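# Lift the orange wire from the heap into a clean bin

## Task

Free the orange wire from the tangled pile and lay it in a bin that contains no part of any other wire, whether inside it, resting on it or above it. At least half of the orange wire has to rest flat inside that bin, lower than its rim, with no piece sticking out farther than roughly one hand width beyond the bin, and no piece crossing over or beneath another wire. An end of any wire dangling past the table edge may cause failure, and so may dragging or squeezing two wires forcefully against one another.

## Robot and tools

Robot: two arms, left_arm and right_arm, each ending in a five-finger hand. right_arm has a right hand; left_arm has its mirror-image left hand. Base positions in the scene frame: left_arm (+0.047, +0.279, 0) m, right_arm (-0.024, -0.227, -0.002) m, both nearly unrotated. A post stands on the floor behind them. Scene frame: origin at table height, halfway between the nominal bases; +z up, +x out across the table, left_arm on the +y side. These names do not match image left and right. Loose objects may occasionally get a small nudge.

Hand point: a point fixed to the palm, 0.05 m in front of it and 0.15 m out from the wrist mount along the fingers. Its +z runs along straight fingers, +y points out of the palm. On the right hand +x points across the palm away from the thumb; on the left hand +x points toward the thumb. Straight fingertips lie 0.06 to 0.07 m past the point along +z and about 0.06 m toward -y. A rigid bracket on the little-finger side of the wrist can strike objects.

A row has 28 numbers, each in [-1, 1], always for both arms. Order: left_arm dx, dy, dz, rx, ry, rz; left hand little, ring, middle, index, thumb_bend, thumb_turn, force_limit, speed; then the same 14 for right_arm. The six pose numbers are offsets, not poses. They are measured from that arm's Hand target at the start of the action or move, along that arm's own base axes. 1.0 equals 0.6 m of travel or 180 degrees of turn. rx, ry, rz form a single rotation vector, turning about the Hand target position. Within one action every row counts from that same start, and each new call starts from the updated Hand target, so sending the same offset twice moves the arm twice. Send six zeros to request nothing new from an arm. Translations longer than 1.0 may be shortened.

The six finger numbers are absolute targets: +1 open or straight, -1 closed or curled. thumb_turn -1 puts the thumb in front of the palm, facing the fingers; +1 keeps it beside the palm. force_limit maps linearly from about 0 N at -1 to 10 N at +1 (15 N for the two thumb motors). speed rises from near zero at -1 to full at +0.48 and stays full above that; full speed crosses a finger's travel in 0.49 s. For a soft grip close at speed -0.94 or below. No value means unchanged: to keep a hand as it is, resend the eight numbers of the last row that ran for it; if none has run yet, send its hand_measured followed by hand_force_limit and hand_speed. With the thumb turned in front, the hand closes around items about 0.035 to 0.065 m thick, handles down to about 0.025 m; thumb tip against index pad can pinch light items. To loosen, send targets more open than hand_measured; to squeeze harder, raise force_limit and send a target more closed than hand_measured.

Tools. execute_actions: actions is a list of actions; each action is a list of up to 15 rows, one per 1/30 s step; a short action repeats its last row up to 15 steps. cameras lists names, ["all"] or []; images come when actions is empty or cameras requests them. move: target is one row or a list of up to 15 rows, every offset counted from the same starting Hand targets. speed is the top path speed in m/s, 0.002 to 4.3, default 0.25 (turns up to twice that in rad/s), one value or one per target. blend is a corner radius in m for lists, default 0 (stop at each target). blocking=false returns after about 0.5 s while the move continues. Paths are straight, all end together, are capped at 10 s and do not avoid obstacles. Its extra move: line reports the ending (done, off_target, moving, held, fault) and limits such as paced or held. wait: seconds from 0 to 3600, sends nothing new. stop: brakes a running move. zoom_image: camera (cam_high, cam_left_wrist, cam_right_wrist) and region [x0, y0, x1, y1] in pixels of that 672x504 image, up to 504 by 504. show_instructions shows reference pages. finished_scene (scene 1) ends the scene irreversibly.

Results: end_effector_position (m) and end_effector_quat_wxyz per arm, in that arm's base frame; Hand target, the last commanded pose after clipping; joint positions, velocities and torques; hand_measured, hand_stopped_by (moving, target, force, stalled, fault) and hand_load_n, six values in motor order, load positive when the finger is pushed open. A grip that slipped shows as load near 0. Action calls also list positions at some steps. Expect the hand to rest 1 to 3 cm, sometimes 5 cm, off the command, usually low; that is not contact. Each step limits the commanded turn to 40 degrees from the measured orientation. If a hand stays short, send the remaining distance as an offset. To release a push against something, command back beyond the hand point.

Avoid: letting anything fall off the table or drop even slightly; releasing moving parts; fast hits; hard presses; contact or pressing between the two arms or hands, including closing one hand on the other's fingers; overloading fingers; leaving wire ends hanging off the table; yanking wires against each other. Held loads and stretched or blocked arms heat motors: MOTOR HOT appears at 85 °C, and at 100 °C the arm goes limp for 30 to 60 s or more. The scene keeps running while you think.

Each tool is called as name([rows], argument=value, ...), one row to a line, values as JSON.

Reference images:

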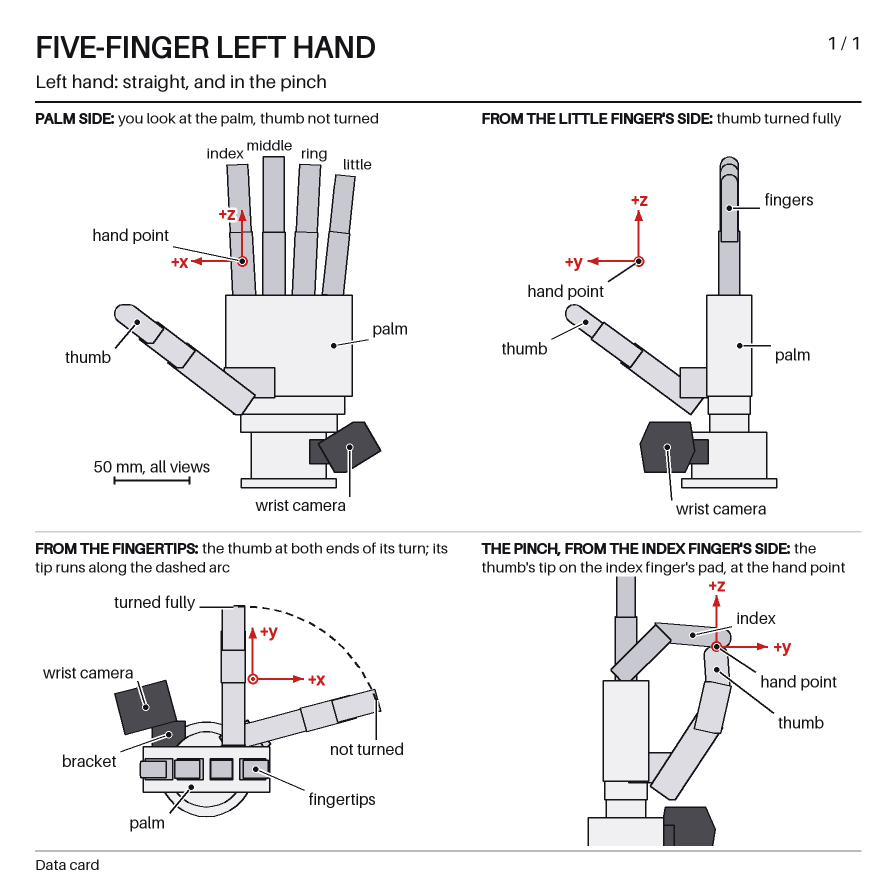

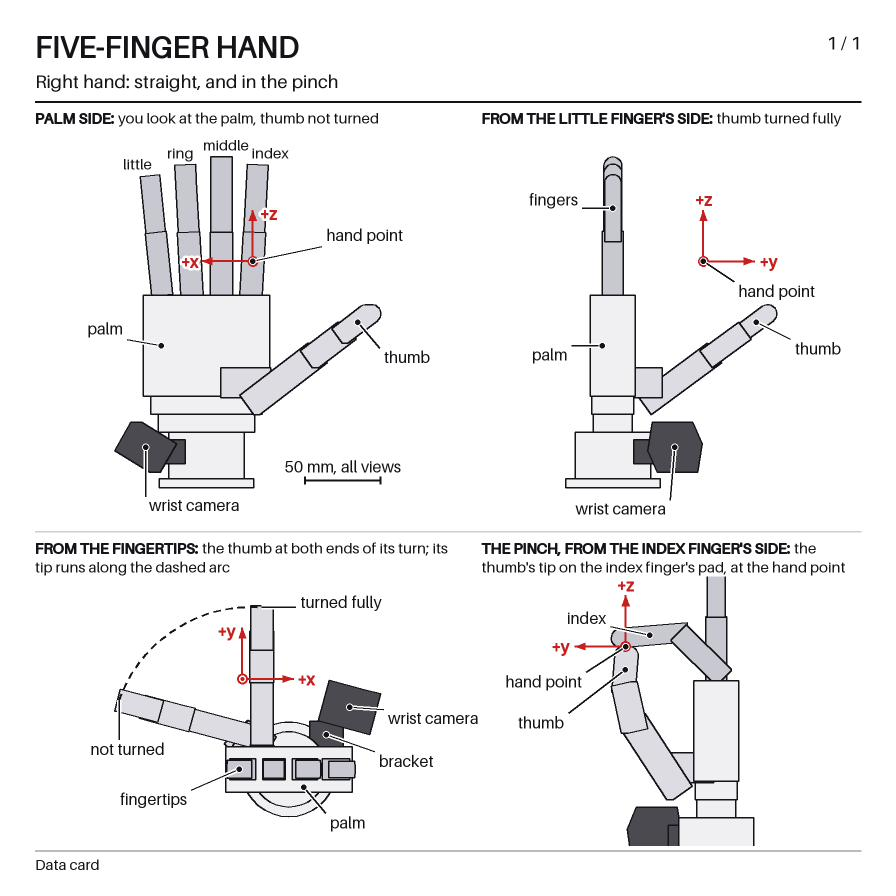

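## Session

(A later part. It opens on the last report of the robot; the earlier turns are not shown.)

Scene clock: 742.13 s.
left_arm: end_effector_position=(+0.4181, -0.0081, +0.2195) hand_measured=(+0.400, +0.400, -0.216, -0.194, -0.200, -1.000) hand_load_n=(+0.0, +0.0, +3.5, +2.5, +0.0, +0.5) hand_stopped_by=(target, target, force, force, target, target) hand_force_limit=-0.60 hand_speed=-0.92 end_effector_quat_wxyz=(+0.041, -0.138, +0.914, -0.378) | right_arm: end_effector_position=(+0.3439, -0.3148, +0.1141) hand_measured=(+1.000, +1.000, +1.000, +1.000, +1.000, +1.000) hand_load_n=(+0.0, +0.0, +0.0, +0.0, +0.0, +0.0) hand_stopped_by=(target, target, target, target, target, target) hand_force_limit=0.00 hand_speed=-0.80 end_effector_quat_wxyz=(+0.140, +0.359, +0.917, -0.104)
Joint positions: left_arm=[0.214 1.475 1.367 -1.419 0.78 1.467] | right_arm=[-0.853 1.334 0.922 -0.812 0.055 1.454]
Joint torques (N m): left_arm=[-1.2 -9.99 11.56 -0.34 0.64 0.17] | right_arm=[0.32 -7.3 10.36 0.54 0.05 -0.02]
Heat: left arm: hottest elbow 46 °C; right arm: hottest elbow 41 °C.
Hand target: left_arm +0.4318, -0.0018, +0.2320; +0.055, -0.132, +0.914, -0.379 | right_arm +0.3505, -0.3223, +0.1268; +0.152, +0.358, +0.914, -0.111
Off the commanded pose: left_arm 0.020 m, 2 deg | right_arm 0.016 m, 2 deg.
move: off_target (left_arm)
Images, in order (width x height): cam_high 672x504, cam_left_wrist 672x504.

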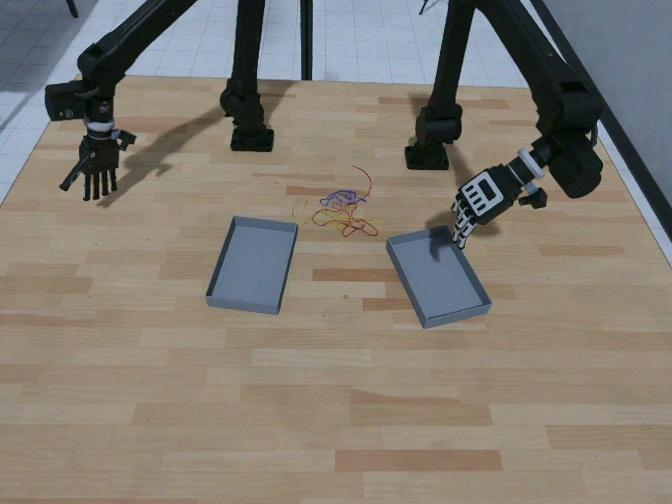

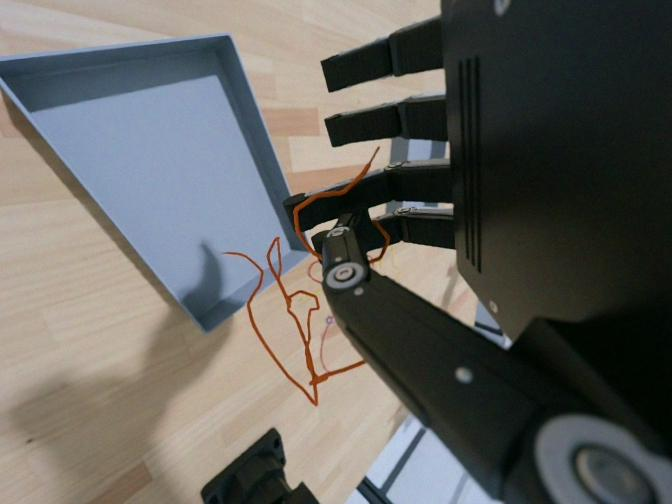

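move(target=[0.045,0.003,-0.14,0,0,0, 0.4,0.4,-0.7,-0.7,-0.2,-1, -0.6,-0.92, 0,0,0,0,0,0, 1,1,1,1,1,1, 0,-0.8], speed=0.07, cameras=["cam_left_wrist","cam_high"])

zoom_image(camera="cam_high", region=[370, 170, 530, 340])

zoom_image(camera="cam_left_wrist", region=[150, 140, 430, 420])

Scene clock: 762.63 s.
left_arm: end_effector_position=(+0.4557, +0.0000, +0.1548) hand_measured=(+0.400, +0.400, -0.216, -0.194, -0.200, -1.000) hand_load_n=(+0.0, +0.0, +3.5, +2.5, +0.0, +0.0) hand_stopped_by=(target, target, force, force, target, target) hand_force_limit=-0.60 hand_speed=-0.92 end_effector_quat_wxyz=(+0.055, -0.132, +0.915, -0.378) | right_arm: end_effector_position=(+0.3439, -0.3148, +0.1141) hand_measured=(+1.000, +1.000, +1.000, +1.000, +1.000, +1.000) hand_load_n=(+0.0, +0.0, +0.0, +0.0, +0.0, +0.0) hand_stopped_by=(target, target, target, target, target, target) hand_force_limit=0.00 hand_speed=-0.80 end_effector_quat_wxyz=(+0.140, +0.359, +0.917, -0.104)
Joint positions: left_arm=[0.214 1.584 1.321 -1.234 0.78 1.468] | right_arm=[-0.853 1.334 0.922 -0.812 0.055 1.454]
Joint torques (N m): left_arm=[-1.9 -11.87 7.43 1.05 0.62 0.07] | right_arm=[0.44 -7.36 10.36 0.55 0.04 -0.02]
Heat: left arm: hottest elbow 52 °C; right arm: hottest elbow 41 °C.
Hand target: left_arm +0.4588, +0.0000, +0.1482; +0.055, -0.132, +0.914, -0.379 | right_arm +0.3505, -0.3223, +0.1268; +0.152, +0.358, +0.914, -0.111
Off the commanded pose: left_arm 0.007 m, 0 deg | right_arm 0.016 m, 2 deg.
move: done
Images, in order (width x height): cam_high 672x504, cam_left_wrist 672x504.

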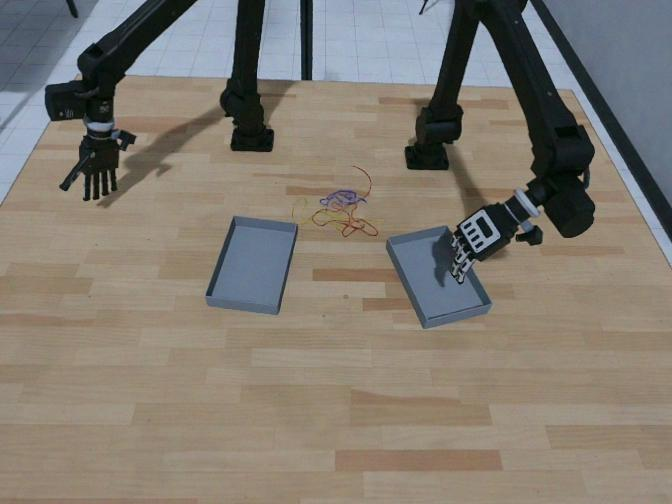

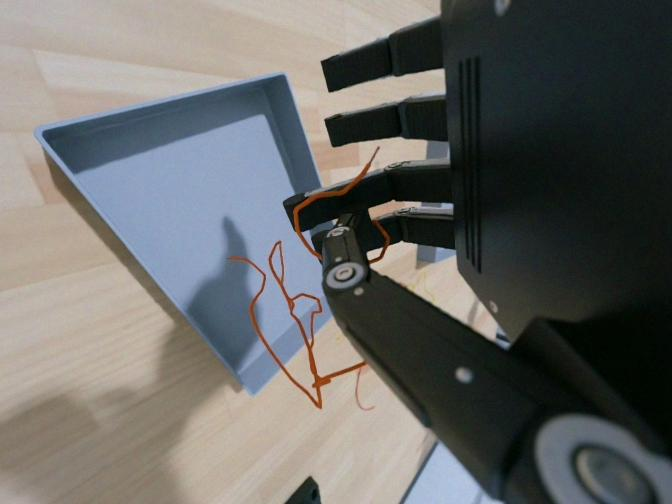

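Scaled by 2.965 from the camera's image (finer frame: 960x720).

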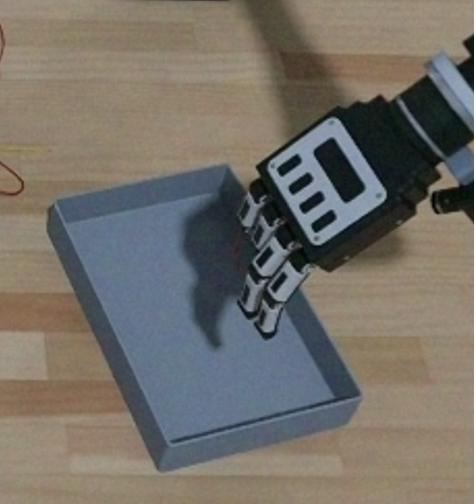

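Scaled by 1.800 from the camera's image (finer frame: 960x720).

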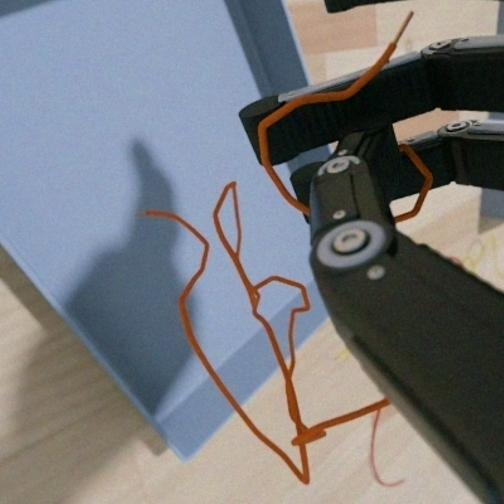

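move(target=[0.005,-0.016,-0.13,0,0,0, 0.4,0.4,-0.7,-0.7,-0.2,-1, -0.6,-0.92, 0,0,0,0,0,0, 1,1,1,1,1,1, 0,-0.8], speed=0.05, cameras=["cam_left_wrist","cam_high"])

zoom_image(camera="cam_high", region=[370, 190, 530, 340])

zoom_image(camera="cam_left_wrist", region=[150, 140, 430, 420])

Scene clock: 784.13 s.
left_arm: end_effector_position=(+0.4609, -0.0015, +0.0778) hand_measured=(+0.400, +0.400, -0.216, -0.194, -0.200, -1.000) hand_load_n=(+0.0, +0.0, +3.5, +2.0, +0.0, +0.5) hand_stopped_by=(target, target, force, force, target, target) hand_force_limit=-0.60 hand_speed=-0.92 end_effector_quat_wxyz=(+0.062, -0.133, +0.914, -0.377) | right_arm: end_effector_position=(+0.3439, -0.3148, +0.1141) hand_measured=(+1.000, +1.000, +1.000, +1.000, +1.000, +1.000) hand_load_n=(+0.0, +0.0, +0.5, +0.0, +0.0, +0.0) hand_stopped_by=(target, target, target, target, target, target) hand_force_limit=0.00 hand_speed=-0.80 end_effector_quat_wxyz=(+0.140, +0.359, +0.917, -0.104)
Joint positions: left_arm=[0.209 1.657 1.195 -1.012 0.78 1.451] | right_arm=[-0.853 1.334 0.922 -0.812 0.055 1.454]
Joint torques (N m): left_arm=[-3.14 -12.16 6.87 1.07 0.56 -0.09] | right_arm=[0.5 -7.3 10.39 0.51 0.03 -0.01]
Heat: left arm: hottest elbow 48 °C; right arm: hottest elbow 41 °C.
Hand target: left_arm +0.4618, -0.0096, +0.0701; +0.055, -0.132, +0.914, -0.379 | right_arm +0.3505, -0.3223, +0.1268; +0.152, +0.358, +0.914, -0.111
Off the commanded pose: left_arm 0.011 m, 1 deg | right_arm 0.016 m, 2 deg.
move: off_target (left_arm)
Images, in order (width x height): cam_high 672x504, cam_left_wrist 672x504.

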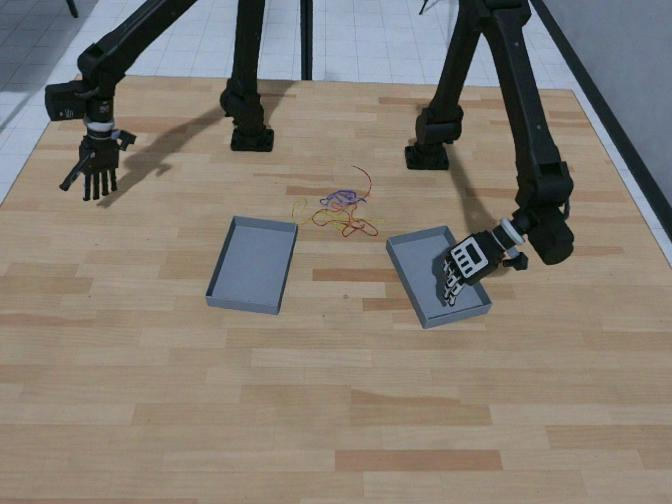

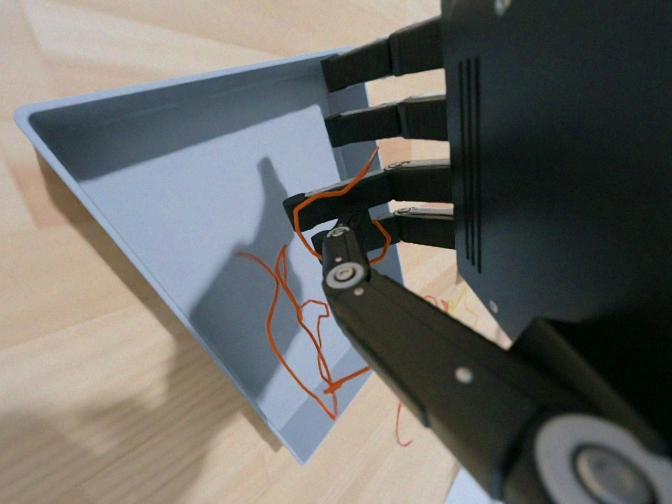

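Scaled by 3.150 from the camera's image (finer frame: 960x720).

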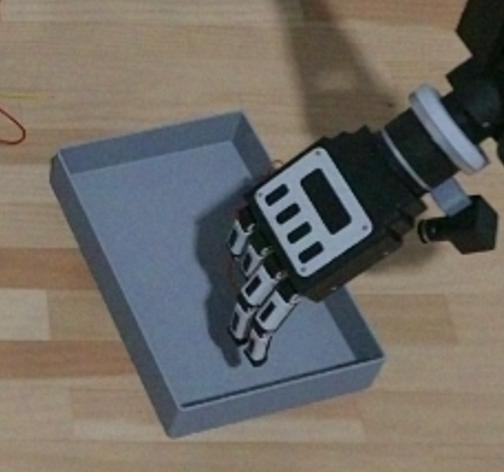

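Scaled by 1.800 from the camera's image (finer frame: 960x720).

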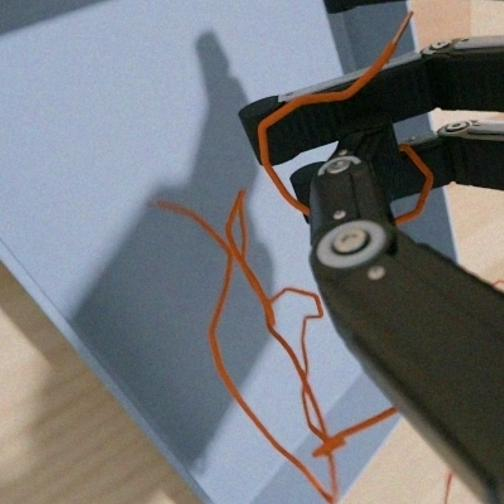

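move(target=[0.003,-0.01,-0.068,0,0,0, 0.4,0.4,-0.7,-0.7,-0.2,-1, -0.6,-0.92, 0,0,0,0,0,0, 1,1,1,1,1,1, 0,-0.8], speed=0.04, cameras=["cam_left_wrist","cam_high"])

zoom_image(camera="cam_high", region=[370, 190, 530, 340])

zoom_image(camera="cam_left_wrist", region=[150, 140, 430, 420])

Scene clock: 805.27 s.
left_arm: end_effector_position=(+0.4637, -0.0076, +0.0375) hand_measured=(+0.400, +0.400, -0.216, -0.194, -0.200, -1.000) hand_load_n=(+0.0, +0.0, +3.5, +2.0, +0.0, +0.0) hand_stopped_by=(target, target, force, force, target, target) hand_force_limit=-0.60 hand_speed=-0.92 end_effector_quat_wxyz=(+0.062, -0.133, +0.914, -0.378) | right_arm: end_effector_position=(+0.3439, -0.3148, +0.1141) hand_measured=(+1.000, +1.000, +1.000, +1.000, +1.000, +1.000) hand_load_n=(+0.0, +0.0, +0.0, -0.5, +0.0, +0.0) hand_stopped_by=(target, target, target, target, target, target) hand_force_limit=0.00 hand_speed=-0.80 end_effector_quat_wxyz=(+0.140, +0.359, +0.917, -0.104)
Joint positions: left_arm=[0.196 1.711 1.145 -0.895 0.78 1.433] | right_arm=[-0.853 1.334 0.922 -0.812 0.055 1.454]
Joint torques (N m): left_arm=[-3.14 -12.51 6.46 1.13 0.52 -0.03] | right_arm=[0.56 -7.18 10.39 0.54 0.04 -0.02]
Heat: left arm: hottest elbow 46 °C; right arm: hottest elbow 41 °C.
Hand target: left_arm +0.4635, -0.0158, +0.0293; +0.055, -0.132, +0.914, -0.379 | right_arm +0.3505, -0.3223, +0.1268; +0.152, +0.358, +0.914, -0.111
Off the commanded pose: left_arm 0.012 m, 1 deg | right_arm 0.016 m, 2 deg.
move: off_target (left_arm)
Images, in order (width x height): cam_high 672x504, cam_left_wrist 672x504.

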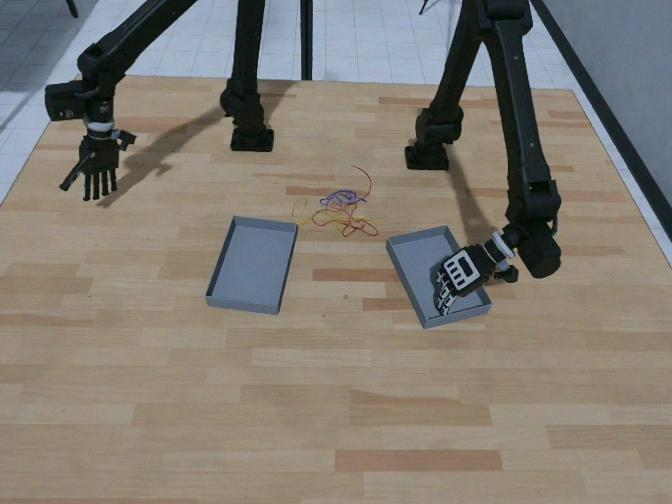

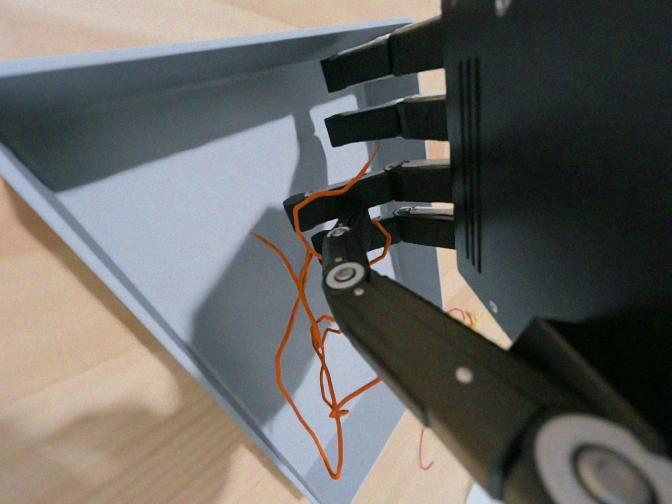

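Scaled by 3.150 from the camera's image (finer frame: 960x720).

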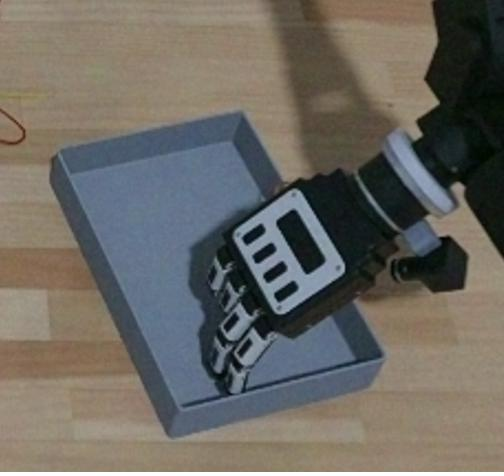

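Scaled by 1.800 from the camera's image (finer frame: 960x720).

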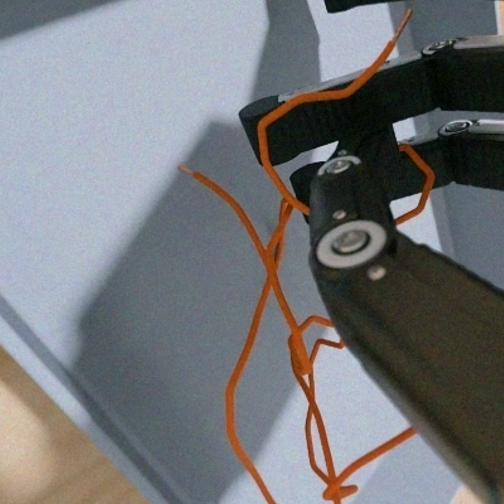

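move([
  [0.0,0,-0.012,0,0,0, 0.4,0.4,-0.7,-0.7,-0.2,-1, -0.6,-0.92, 0,0,0,0,0,0, 1,1,1,1,1,1, 0,-0.8],
], speed=0.03, cameras=["cam_left_wrist"])

Scene clock: 819.83 s.
left_arm: end_effector_position=(+0.4640, -0.0075, +0.0308) hand_measured=(+0.400, +0.400, -0.216, -0.194, -0.200, -1.000) hand_load_n=(+0.0, +0.0, +3.5, +2.5, +0.0, +0.5) hand_stopped_by=(target, target, force, force, target, target) hand_force_limit=-0.60 hand_speed=-0.92 end_effector_quat_wxyz=(+0.062, -0.133, +0.914, -0.378) | right_arm: end_effector_position=(+0.3439, -0.3148, +0.1141) hand_measured=(+1.000, +1.000, +1.000, +1.000, +1.000, +1.000) hand_load_n=(+0.0, +0.5, +0.0, +0.0, +0.0, +0.0) hand_stopped_by=(target, target, target, target, target, target) hand_force_limit=0.00 hand_speed=-0.80 end_effector_quat_wxyz=(+0.140, +0.359, +0.917, -0.104)
Joint positions: left_arm=[0.196 1.721 1.138 -0.877 0.78 1.432] | right_arm=[-0.853 1.334 0.922 -0.812 0.055 1.454]
Joint torques (N m): left_arm=[-3.14 -12.51 6.38 1.03 0.51 -0.07] | right_arm=[0.44 -7.18 10.36 0.54 0.04 -0.02]
Heat: left arm: hottest elbow 44 °C; right arm: hottest elbow 41 °C.
Hand target: left_arm +0.4635, -0.0158, +0.0222; +0.055, -0.132, +0.914, -0.379 | right_arm +0.3505, -0.3223, +0.1268; +0.152, +0.358, +0.914, -0.111
Off the commanded pose: left_arm 0.012 m, 1 deg | right_arm 0.016 m, 2 deg.
move: off_target (left_arm)

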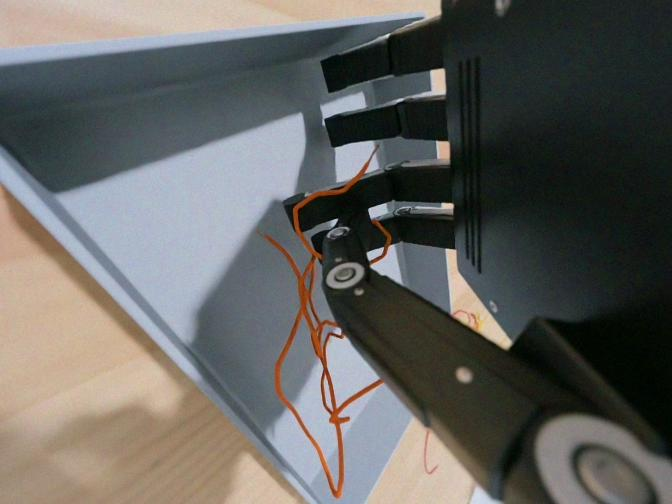

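move([
  [0,0,0,0,0,0, 0.4,0.4,0.3,0.3,-0.2,-1, -0.6,-0.85, 0,0,0,0,0,0, 1,1,1,1,1,1, 0,-0.8],
], speed=0.03, cameras=["cam_left_wrist"])

zoom_image(camera="cam_left_wrist", region=[150, 140, 430, 420])

Scene clock: 826.53 s.
left_arm: end_effector_position=(+0.4641, -0.0075, +0.0308) hand_measured=(+0.400, +0.400, +0.300, +0.300, -0.200, -1.000) hand_load_n=(+0.0, +0.0, -1.0, +0.0, +0.0, +0.0) hand_stopped_by=(target, target, target, target, target, target) hand_force_limit=-0.60 hand_speed=-0.85 end_effector_quat_wxyz=(+0.062, -0.133, +0.914, -0.378) | right_arm: end_effector_position=(+0.3439, -0.3148, +0.1141) hand_measured=(+1.000, +1.000, +1.000, +1.000, +1.000, +1.000) hand_load_n=(+0.0, +0.0, +0.0, +0.0, -0.5, +0.0) hand_stopped_by=(target, target, target, target, target, target) hand_force_limit=0.00 hand_speed=-0.80 end_effector_quat_wxyz=(+0.140, +0.359, +0.917, -0.104)
Joint positions: left_arm=[0.196 1.721 1.138 -0.876 0.78 1.432] | right_arm=[-0.853 1.334 0.922 -0.812 0.055 1.454]
Joint torques (N m): left_arm=[-3.14 -12.51 6.38 1.1 0.52 -0.06] | right_arm=[0.56 -7.3 10.37 0.54 0.04 -0.01]
Heat: left arm: hottest elbow 44 °C; right arm: hottest elbow 41 °C.
Hand target: left_arm +0.4636, -0.0157, +0.0222; +0.055, -0.132, +0.914, -0.379 | right_arm +0.3505, -0.3223, +0.1268; +0.152, +0.358, +0.914, -0.111
Off the commanded pose: left_arm 0.012 m, 1 deg | right_arm 0.016 m, 2 deg.
move: done

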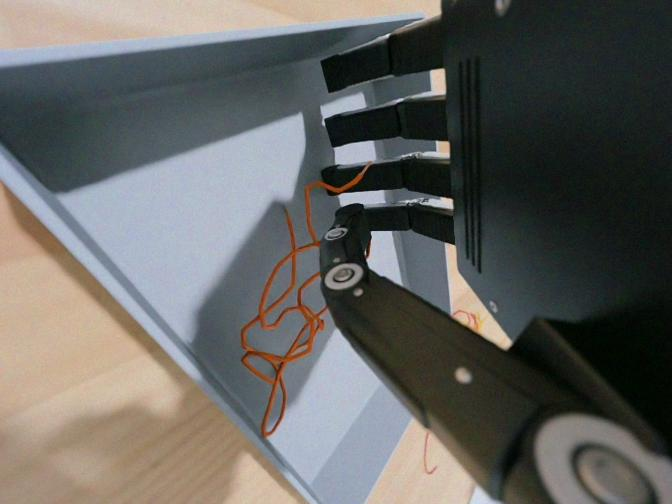

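Scaled by 1.800 from the camera's image (finer frame: 960x720).

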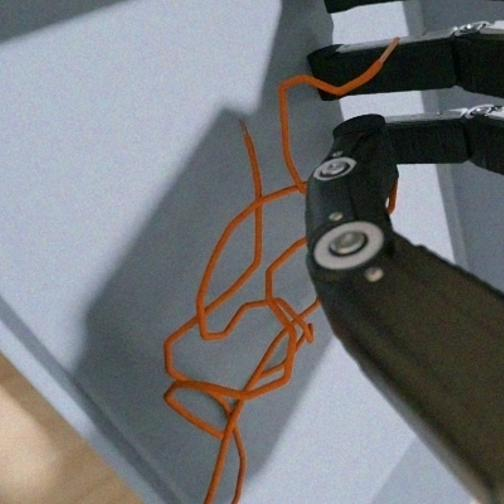

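move([
  [0,0,0,0,0,0, 0.4,0.4,0.8,0.8,-0.2,-1, -0.6,-0.85, 0,0,0,0,0,0, 1,1,1,1,1,1, 0,-0.8],
], speed=0.03, cameras=["cam_left_wrist"])

zoom_image(camera="cam_left_wrist", region=[180, 120, 460, 400])

Scene clock: 845.30 s.
left_arm: end_effector_position=(+0.4641, -0.0075, +0.0308) hand_measured=(+0.400, +0.400, +0.800, +0.800, -0.200, -1.000) hand_load_n=(+0.0, +0.0, +0.0, +0.0, +0.0, +0.0) hand_stopped_by=(target, target, target, target, target, target) hand_force_limit=-0.60 hand_speed=-0.85 end_effector_quat_wxyz=(+0.062, -0.133, +0.914, -0.378) | right_arm: end_effector_position=(+0.3439, -0.3148, +0.1141) hand_measured=(+1.000, +1.000, +1.000, +1.000, +1.000, +1.000) hand_load_n=(+0.0, +0.0, +0.0, +0.0, +0.0, +0.0) hand_stopped_by=(target, target, target, target, target, target) hand_force_limit=0.00 hand_speed=-0.80 end_effector_quat_wxyz=(+0.140, +0.359, +0.917, -0.104)
Joint positions: left_arm=[0.196 1.721 1.138 -0.876 0.78 1.432] | right_arm=[-0.853 1.334 0.922 -0.812 0.055 1.454]
Joint torques (N m): left_arm=[-3.08 -12.45 6.38 1.1 0.53 -0.06] | right_arm=[0.38 -7.24 10.37 0.55 0.04 -0.01]
Heat: left arm: hottest elbow 44 °C; right arm: hottest elbow 41 °C.
Hand target: left_arm +0.4636, -0.0157, +0.0222; +0.055, -0.132, +0.914, -0.379 | right_arm +0.3505, -0.3223, +0.1268; +0.152, +0.358, +0.914, -0.111
Off the commanded pose: left_arm 0.012 m, 1 deg | right_arm 0.016 m, 2 deg.
move: done

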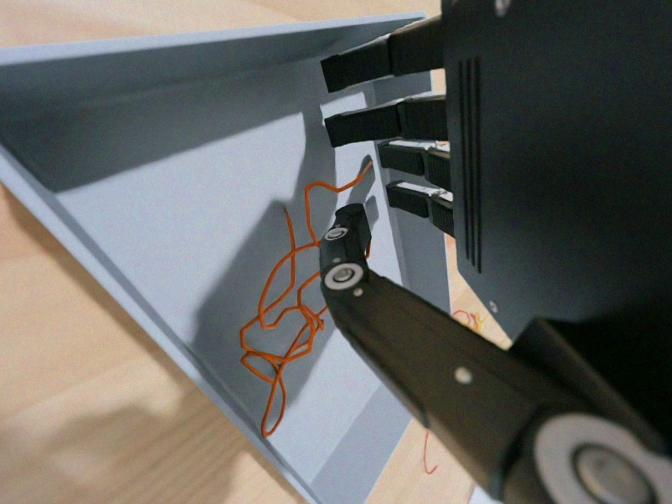

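Scaled by 1.800 from the camera's image (finer frame: 960x720).

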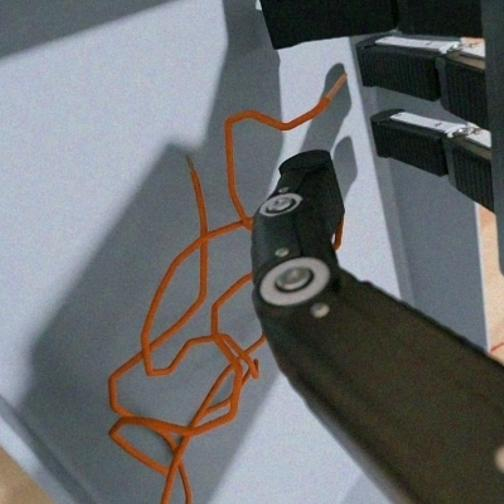

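move([
  [0,0,0.035,0,0,0, 0.4,0.4,0.8,0.8,-0.2,-1, -0.6,-0.85, 0,0,0,0,0,0, 1,1,1,1,1,1, 0,-0.8],
], speed=0.03, cameras=["cam_left_wrist"])

zoom_image(camera="cam_left_wrist", region=[180, 120, 460, 400])

Scene clock: 850.97 s.
left_arm: end_effector_position=(+0.4584, -0.0087, +0.0312) hand_measured=(+0.400, +0.400, +0.800, +0.800, -0.200, -1.000) hand_load_n=(+0.0, +0.0, +0.0, +0.0, +0.0, +0.0) hand_stopped_by=(target, target, target, target, target, target) hand_force_limit=-0.60 hand_speed=-0.85 end_effector_quat_wxyz=(+0.052, -0.138, +0.914, -0.379) | right_arm: end_effector_position=(+0.3439, -0.3148, +0.1141) hand_measured=(+1.000, +1.000, +1.000, +1.000, +1.000, +1.000) hand_load_n=(+0.0, +0.0, +0.0, +0.0, +0.0, +0.0) hand_stopped_by=(target, target, target, target, target, target) hand_force_limit=0.00 hand_speed=-0.80 end_effector_quat_wxyz=(+0.140, +0.359, +0.917, -0.104)
Joint positions: left_arm=[0.196 1.721 1.138 -0.899 0.78 1.431] | right_arm=[-0.853 1.334 0.922 -0.812 0.055 1.454]
Joint torques (N m): left_arm=[-3.14 -14.97 7.99 -0.17 0.53 -0.06] | right_arm=[0.44 -7.06 10.36 0.51 0.04 -0.01]
Heat: left arm: hottest elbow 44 °C; right arm: hottest elbow 42 °C.
Hand target: left_arm +0.4636, -0.0157, +0.0432; +0.055, -0.132, +0.914, -0.379 | right_arm +0.3505, -0.3223, +0.1268; +0.152, +0.358, +0.914, -0.111
Off the commanded pose: left_arm 0.015 m, 1 deg | right_arm 0.016 m, 2 deg.
move: off_target (left_arm)

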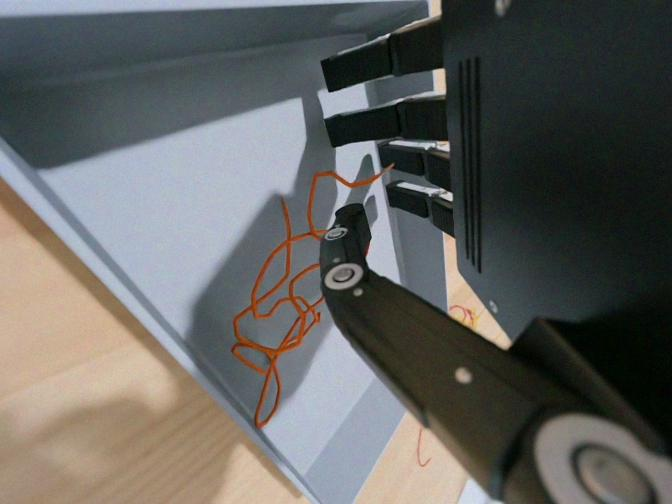

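Scaled by 1.800 from the camera's image (finer frame: 960x720).

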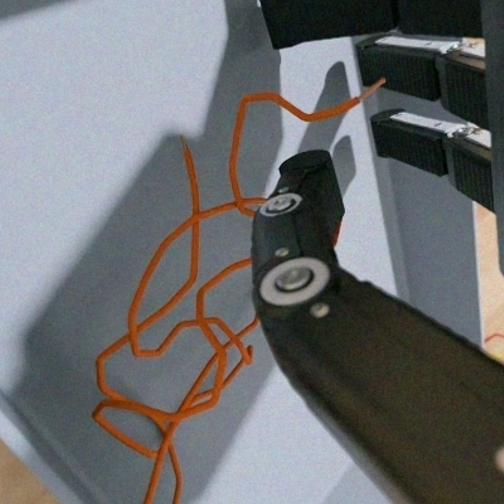

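move([
  [0,0,0.04,0,0,0, 0.4,0.4,0.8,0.8,-0.2,-1, -0.6,-0.85, 0,0,0,0,0,0, 1,1,1,1,1,1, 0,-0.8],
], speed=0.03, cameras=["cam_left_wrist"])

zoom_image(camera="cam_left_wrist", region=[180, 120, 460, 400])

Scene clock: 859.47 s.
left_arm: end_effector_position=(+0.4459, -0.0111, +0.0449) hand_measured=(+0.400, +0.400, +0.800, +0.800, -0.200, -1.000) hand_load_n=(+0.0, +0.0, +0.0, +0.0, +0.0, +0.0) hand_stopped_by=(target, target, target, target, target, target) hand_force_limit=-0.60 hand_speed=-0.85 end_effector_quat_wxyz=(+0.037, -0.144, +0.913, -0.379) | right_arm: end_effector_position=(+0.3439, -0.3148, +0.1141) hand_measured=(+1.000, +1.000, +1.000, +1.000, +1.000, +1.000) hand_load_n=(-0.5, +0.0, +0.0, +0.0, -0.5, +0.0) hand_stopped_by=(target, target, target, target, target, target) hand_force_limit=0.00 hand_speed=-0.80 end_effector_quat_wxyz=(+0.140, +0.359, +0.917, -0.104)
Joint positions: left_arm=[0.196 1.691 1.138 -0.96 0.78 1.431] | right_arm=[-0.853 1.334 0.922 -0.812 0.055 1.454]
Joint torques (N m): left_arm=[-3.14 -14.97 10.09 -0.42 0.55 -0.06] | right_arm=[0.38 -7.18 10.37 0.57 0.04 -0.02]
Heat: left arm: hottest elbow 45 °C; right arm: hottest elbow 42 °C.
Hand target: left_arm +0.4636, -0.0157, +0.0672; +0.055, -0.132, +0.914, -0.379 | right_arm +0.3505, -0.3223, +0.1268; +0.152, +0.358, +0.914, -0.111
Off the commanded pose: left_arm 0.029 m, 2 deg | right_arm 0.016 m, 2 deg.
move: off_target (left_arm)

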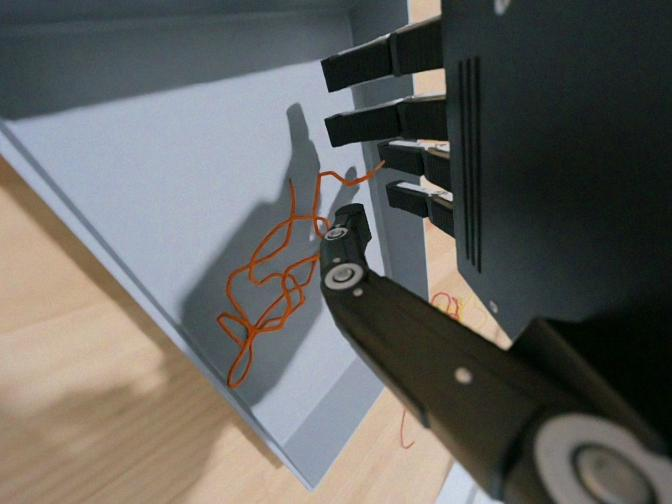

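Scaled by 1.800 from the camera's image (finer frame: 960x720).

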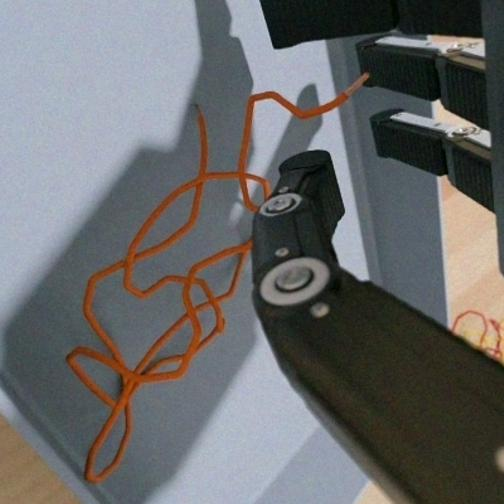

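move([
  [0.02,0,0.06,0,0,0, 0.4,0.4,0.8,0.8,-0.2,-1, -0.6,-0.85, 0,0,0,0,0,0, 1,1,1,1,1,1, 0,-0.8],
], speed=0.04, cameras=["cam_left_wrist","cam_high"])

zoom_image(camera="cam_left_wrist", region=[180, 120, 460, 400])

Scene clock: 866.10 s.
left_arm: end_effector_position=(+0.4602, -0.0104, +0.0803) hand_measured=(+0.400, +0.400, +0.800, +0.800, -0.200, -1.000) hand_load_n=(+0.0, +0.0, +0.0, -0.5, +0.0, +0.0) hand_stopped_by=(target, target, target, target, target, target) hand_force_limit=-0.60 hand_speed=-0.85 end_effector_quat_wxyz=(+0.038, -0.143, +0.913, -0.379) | right_arm: end_effector_position=(+0.3439, -0.3148, +0.1141) hand_measured=(+1.000, +1.000, +1.000, +1.000, +1.000, +1.000) hand_load_n=(+0.0, +0.0, +0.0, +0.0, +0.0, +0.0) hand_stopped_by=(target, target, target, target, target, target) hand_force_limit=0.00 hand_speed=-0.80 end_effector_quat_wxyz=(+0.140, +0.359, +0.917, -0.104)
Joint positions: left_arm=[0.192 1.677 1.225 -1.056 0.78 1.426] | right_arm=[-0.853 1.334 0.922 -0.812 0.055 1.454]
Joint torques (N m): left_arm=[-3.14 -15.15 10.44 -0.18 0.53 -0.06] | right_arm=[0.44 -7.3 10.37 0.57 0.04 -0.01]
Heat: left arm: hottest elbow 46 °C; right arm: hottest elbow 42 °C.
Hand target: left_arm +0.4756, -0.0157, +0.1031; +0.055, -0.132, +0.914, -0.379 | right_arm +0.3505, -0.3223, +0.1268; +0.152, +0.358, +0.914, -0.111
Off the commanded pose: left_arm 0.028 m, 2 deg | right_arm 0.016 m, 2 deg.
move: off_target (left_arm)
Images, in order (width x height): cam_high 672x504, cam_left_wrist 672x504.

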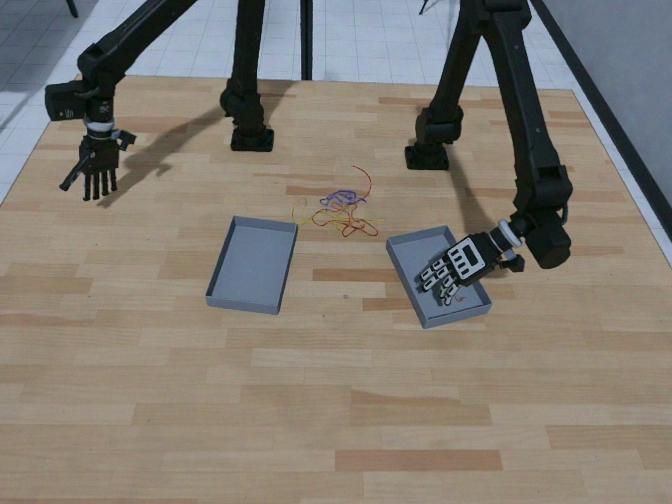

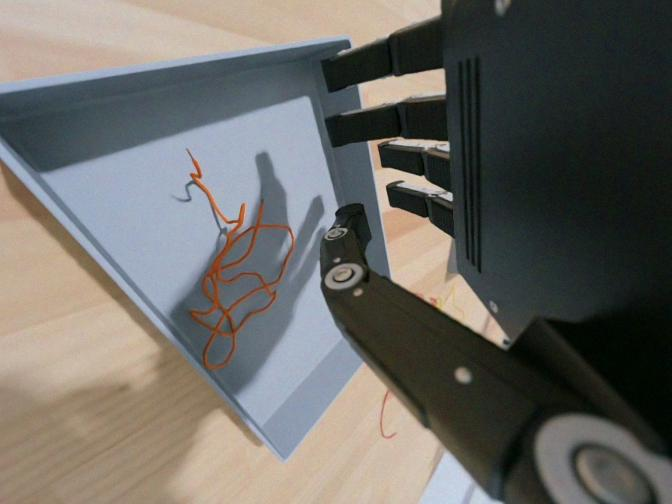

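Scaled by 1.800 from the camera's image (finer frame: 960x720).

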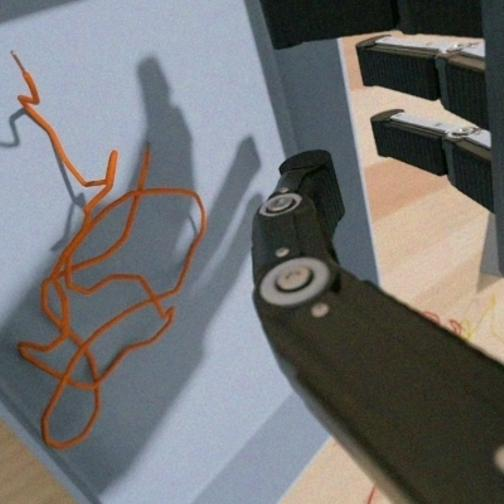

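move([
  [0,0.03,0.25,0,0,0, 0.4,0.4,0.8,0.8,-0.2,-1, -0.6,-0.85, 0,0,0,0,0,0, 1,1,1,1,1,1, 0,-0.8],
  [-0.15,0.1,0.28,0,0,0.2, 0.4,0.4,0.8,0.8,-0.2,-1, -0.6,-0.85, 0,0,0,0,0,0, 1,1,1,1,1,1, 0,-0.8],
], speed=0.12, blend=[0.03,0], cameras=["cam_left_wrist","cam_high"])

zoom_image(camera="cam_high", region=[280, 150, 500, 340])

Scene clock: 876.97 s.
left_arm: end_effector_position=(+0.3849, +0.0379, +0.2693) hand_measured=(+0.400, +0.400, +0.800, +0.800, -0.200, -1.000) hand_load_n=(+0.0, +0.0, +0.0, +0.0, +0.0, +0.0) hand_stopped_by=(target, target, target, target, target, target) hand_force_limit=-0.60 hand_speed=-0.85 end_effector_quat_wxyz=(+0.157, -0.400, +0.835, -0.344) | right_arm: end_effector_position=(+0.3439, -0.3148, +0.1141) hand_measured=(+1.000, +1.000, +1.000, +1.000, +1.000, +1.000) hand_load_n=(+0.0, +0.0, +0.0, +0.0, +0.0, +0.0) hand_stopped_by=(target, target, target, target, target, target) hand_force_limit=0.00 hand_speed=-0.80 end_effector_quat_wxyz=(+0.140, +0.359, +0.917, -0.104)
Joint positions: left_arm=[0.353 1.181 1.206 -1.14 0.652 0.873] | right_arm=[-0.853 1.334 0.922 -0.812 0.055 1.454]
Joint torques (N m): left_arm=[-0.73 -8 8.01 1.91 0.29 -0.06] | right_arm=[0.38 -7.18 10.39 0.54 0.03 -0.02]
Heat: left arm: hottest elbow 46 °C; right arm: hottest elbow 42 °C.
Hand target: left_arm +0.3856, +0.0442, +0.2711; +0.169, -0.408, +0.829, -0.344 | right_arm +0.3505, -0.3223, +0.1268; +0.152, +0.358, +0.914, -0.111
Off the commanded pose: left_arm 0.007 m, 2 deg | right_arm 0.016 m, 2 deg.
move: done
Images, in order (width x height): cam_high 672x504, cam_left_wrist 672x504.

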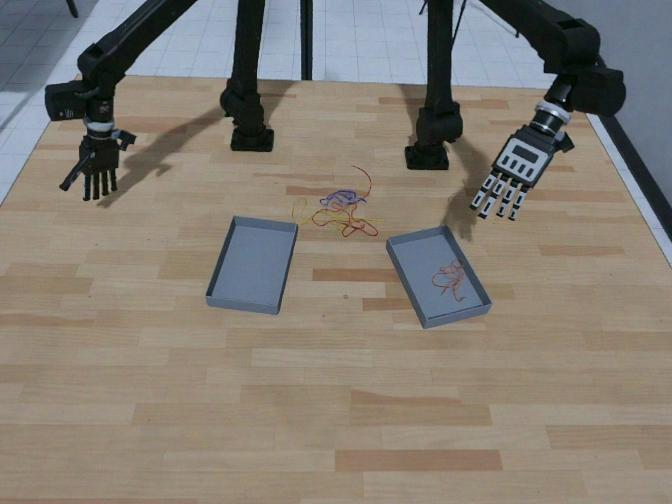

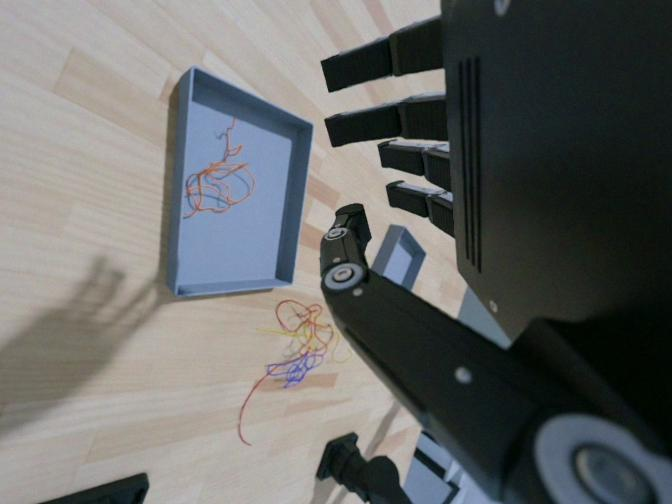

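Scaled by 2.291 from the camera's image (finer frame: 960x720).

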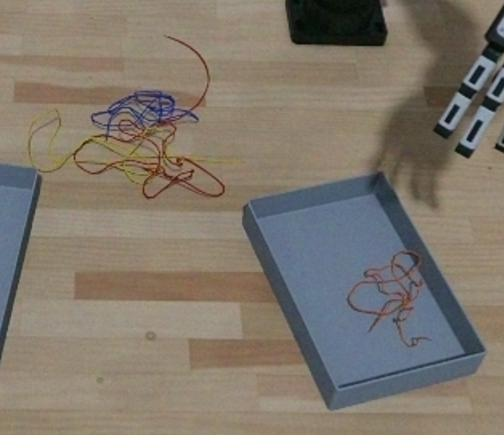

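finished_scene()

The scene is finished: the task was done.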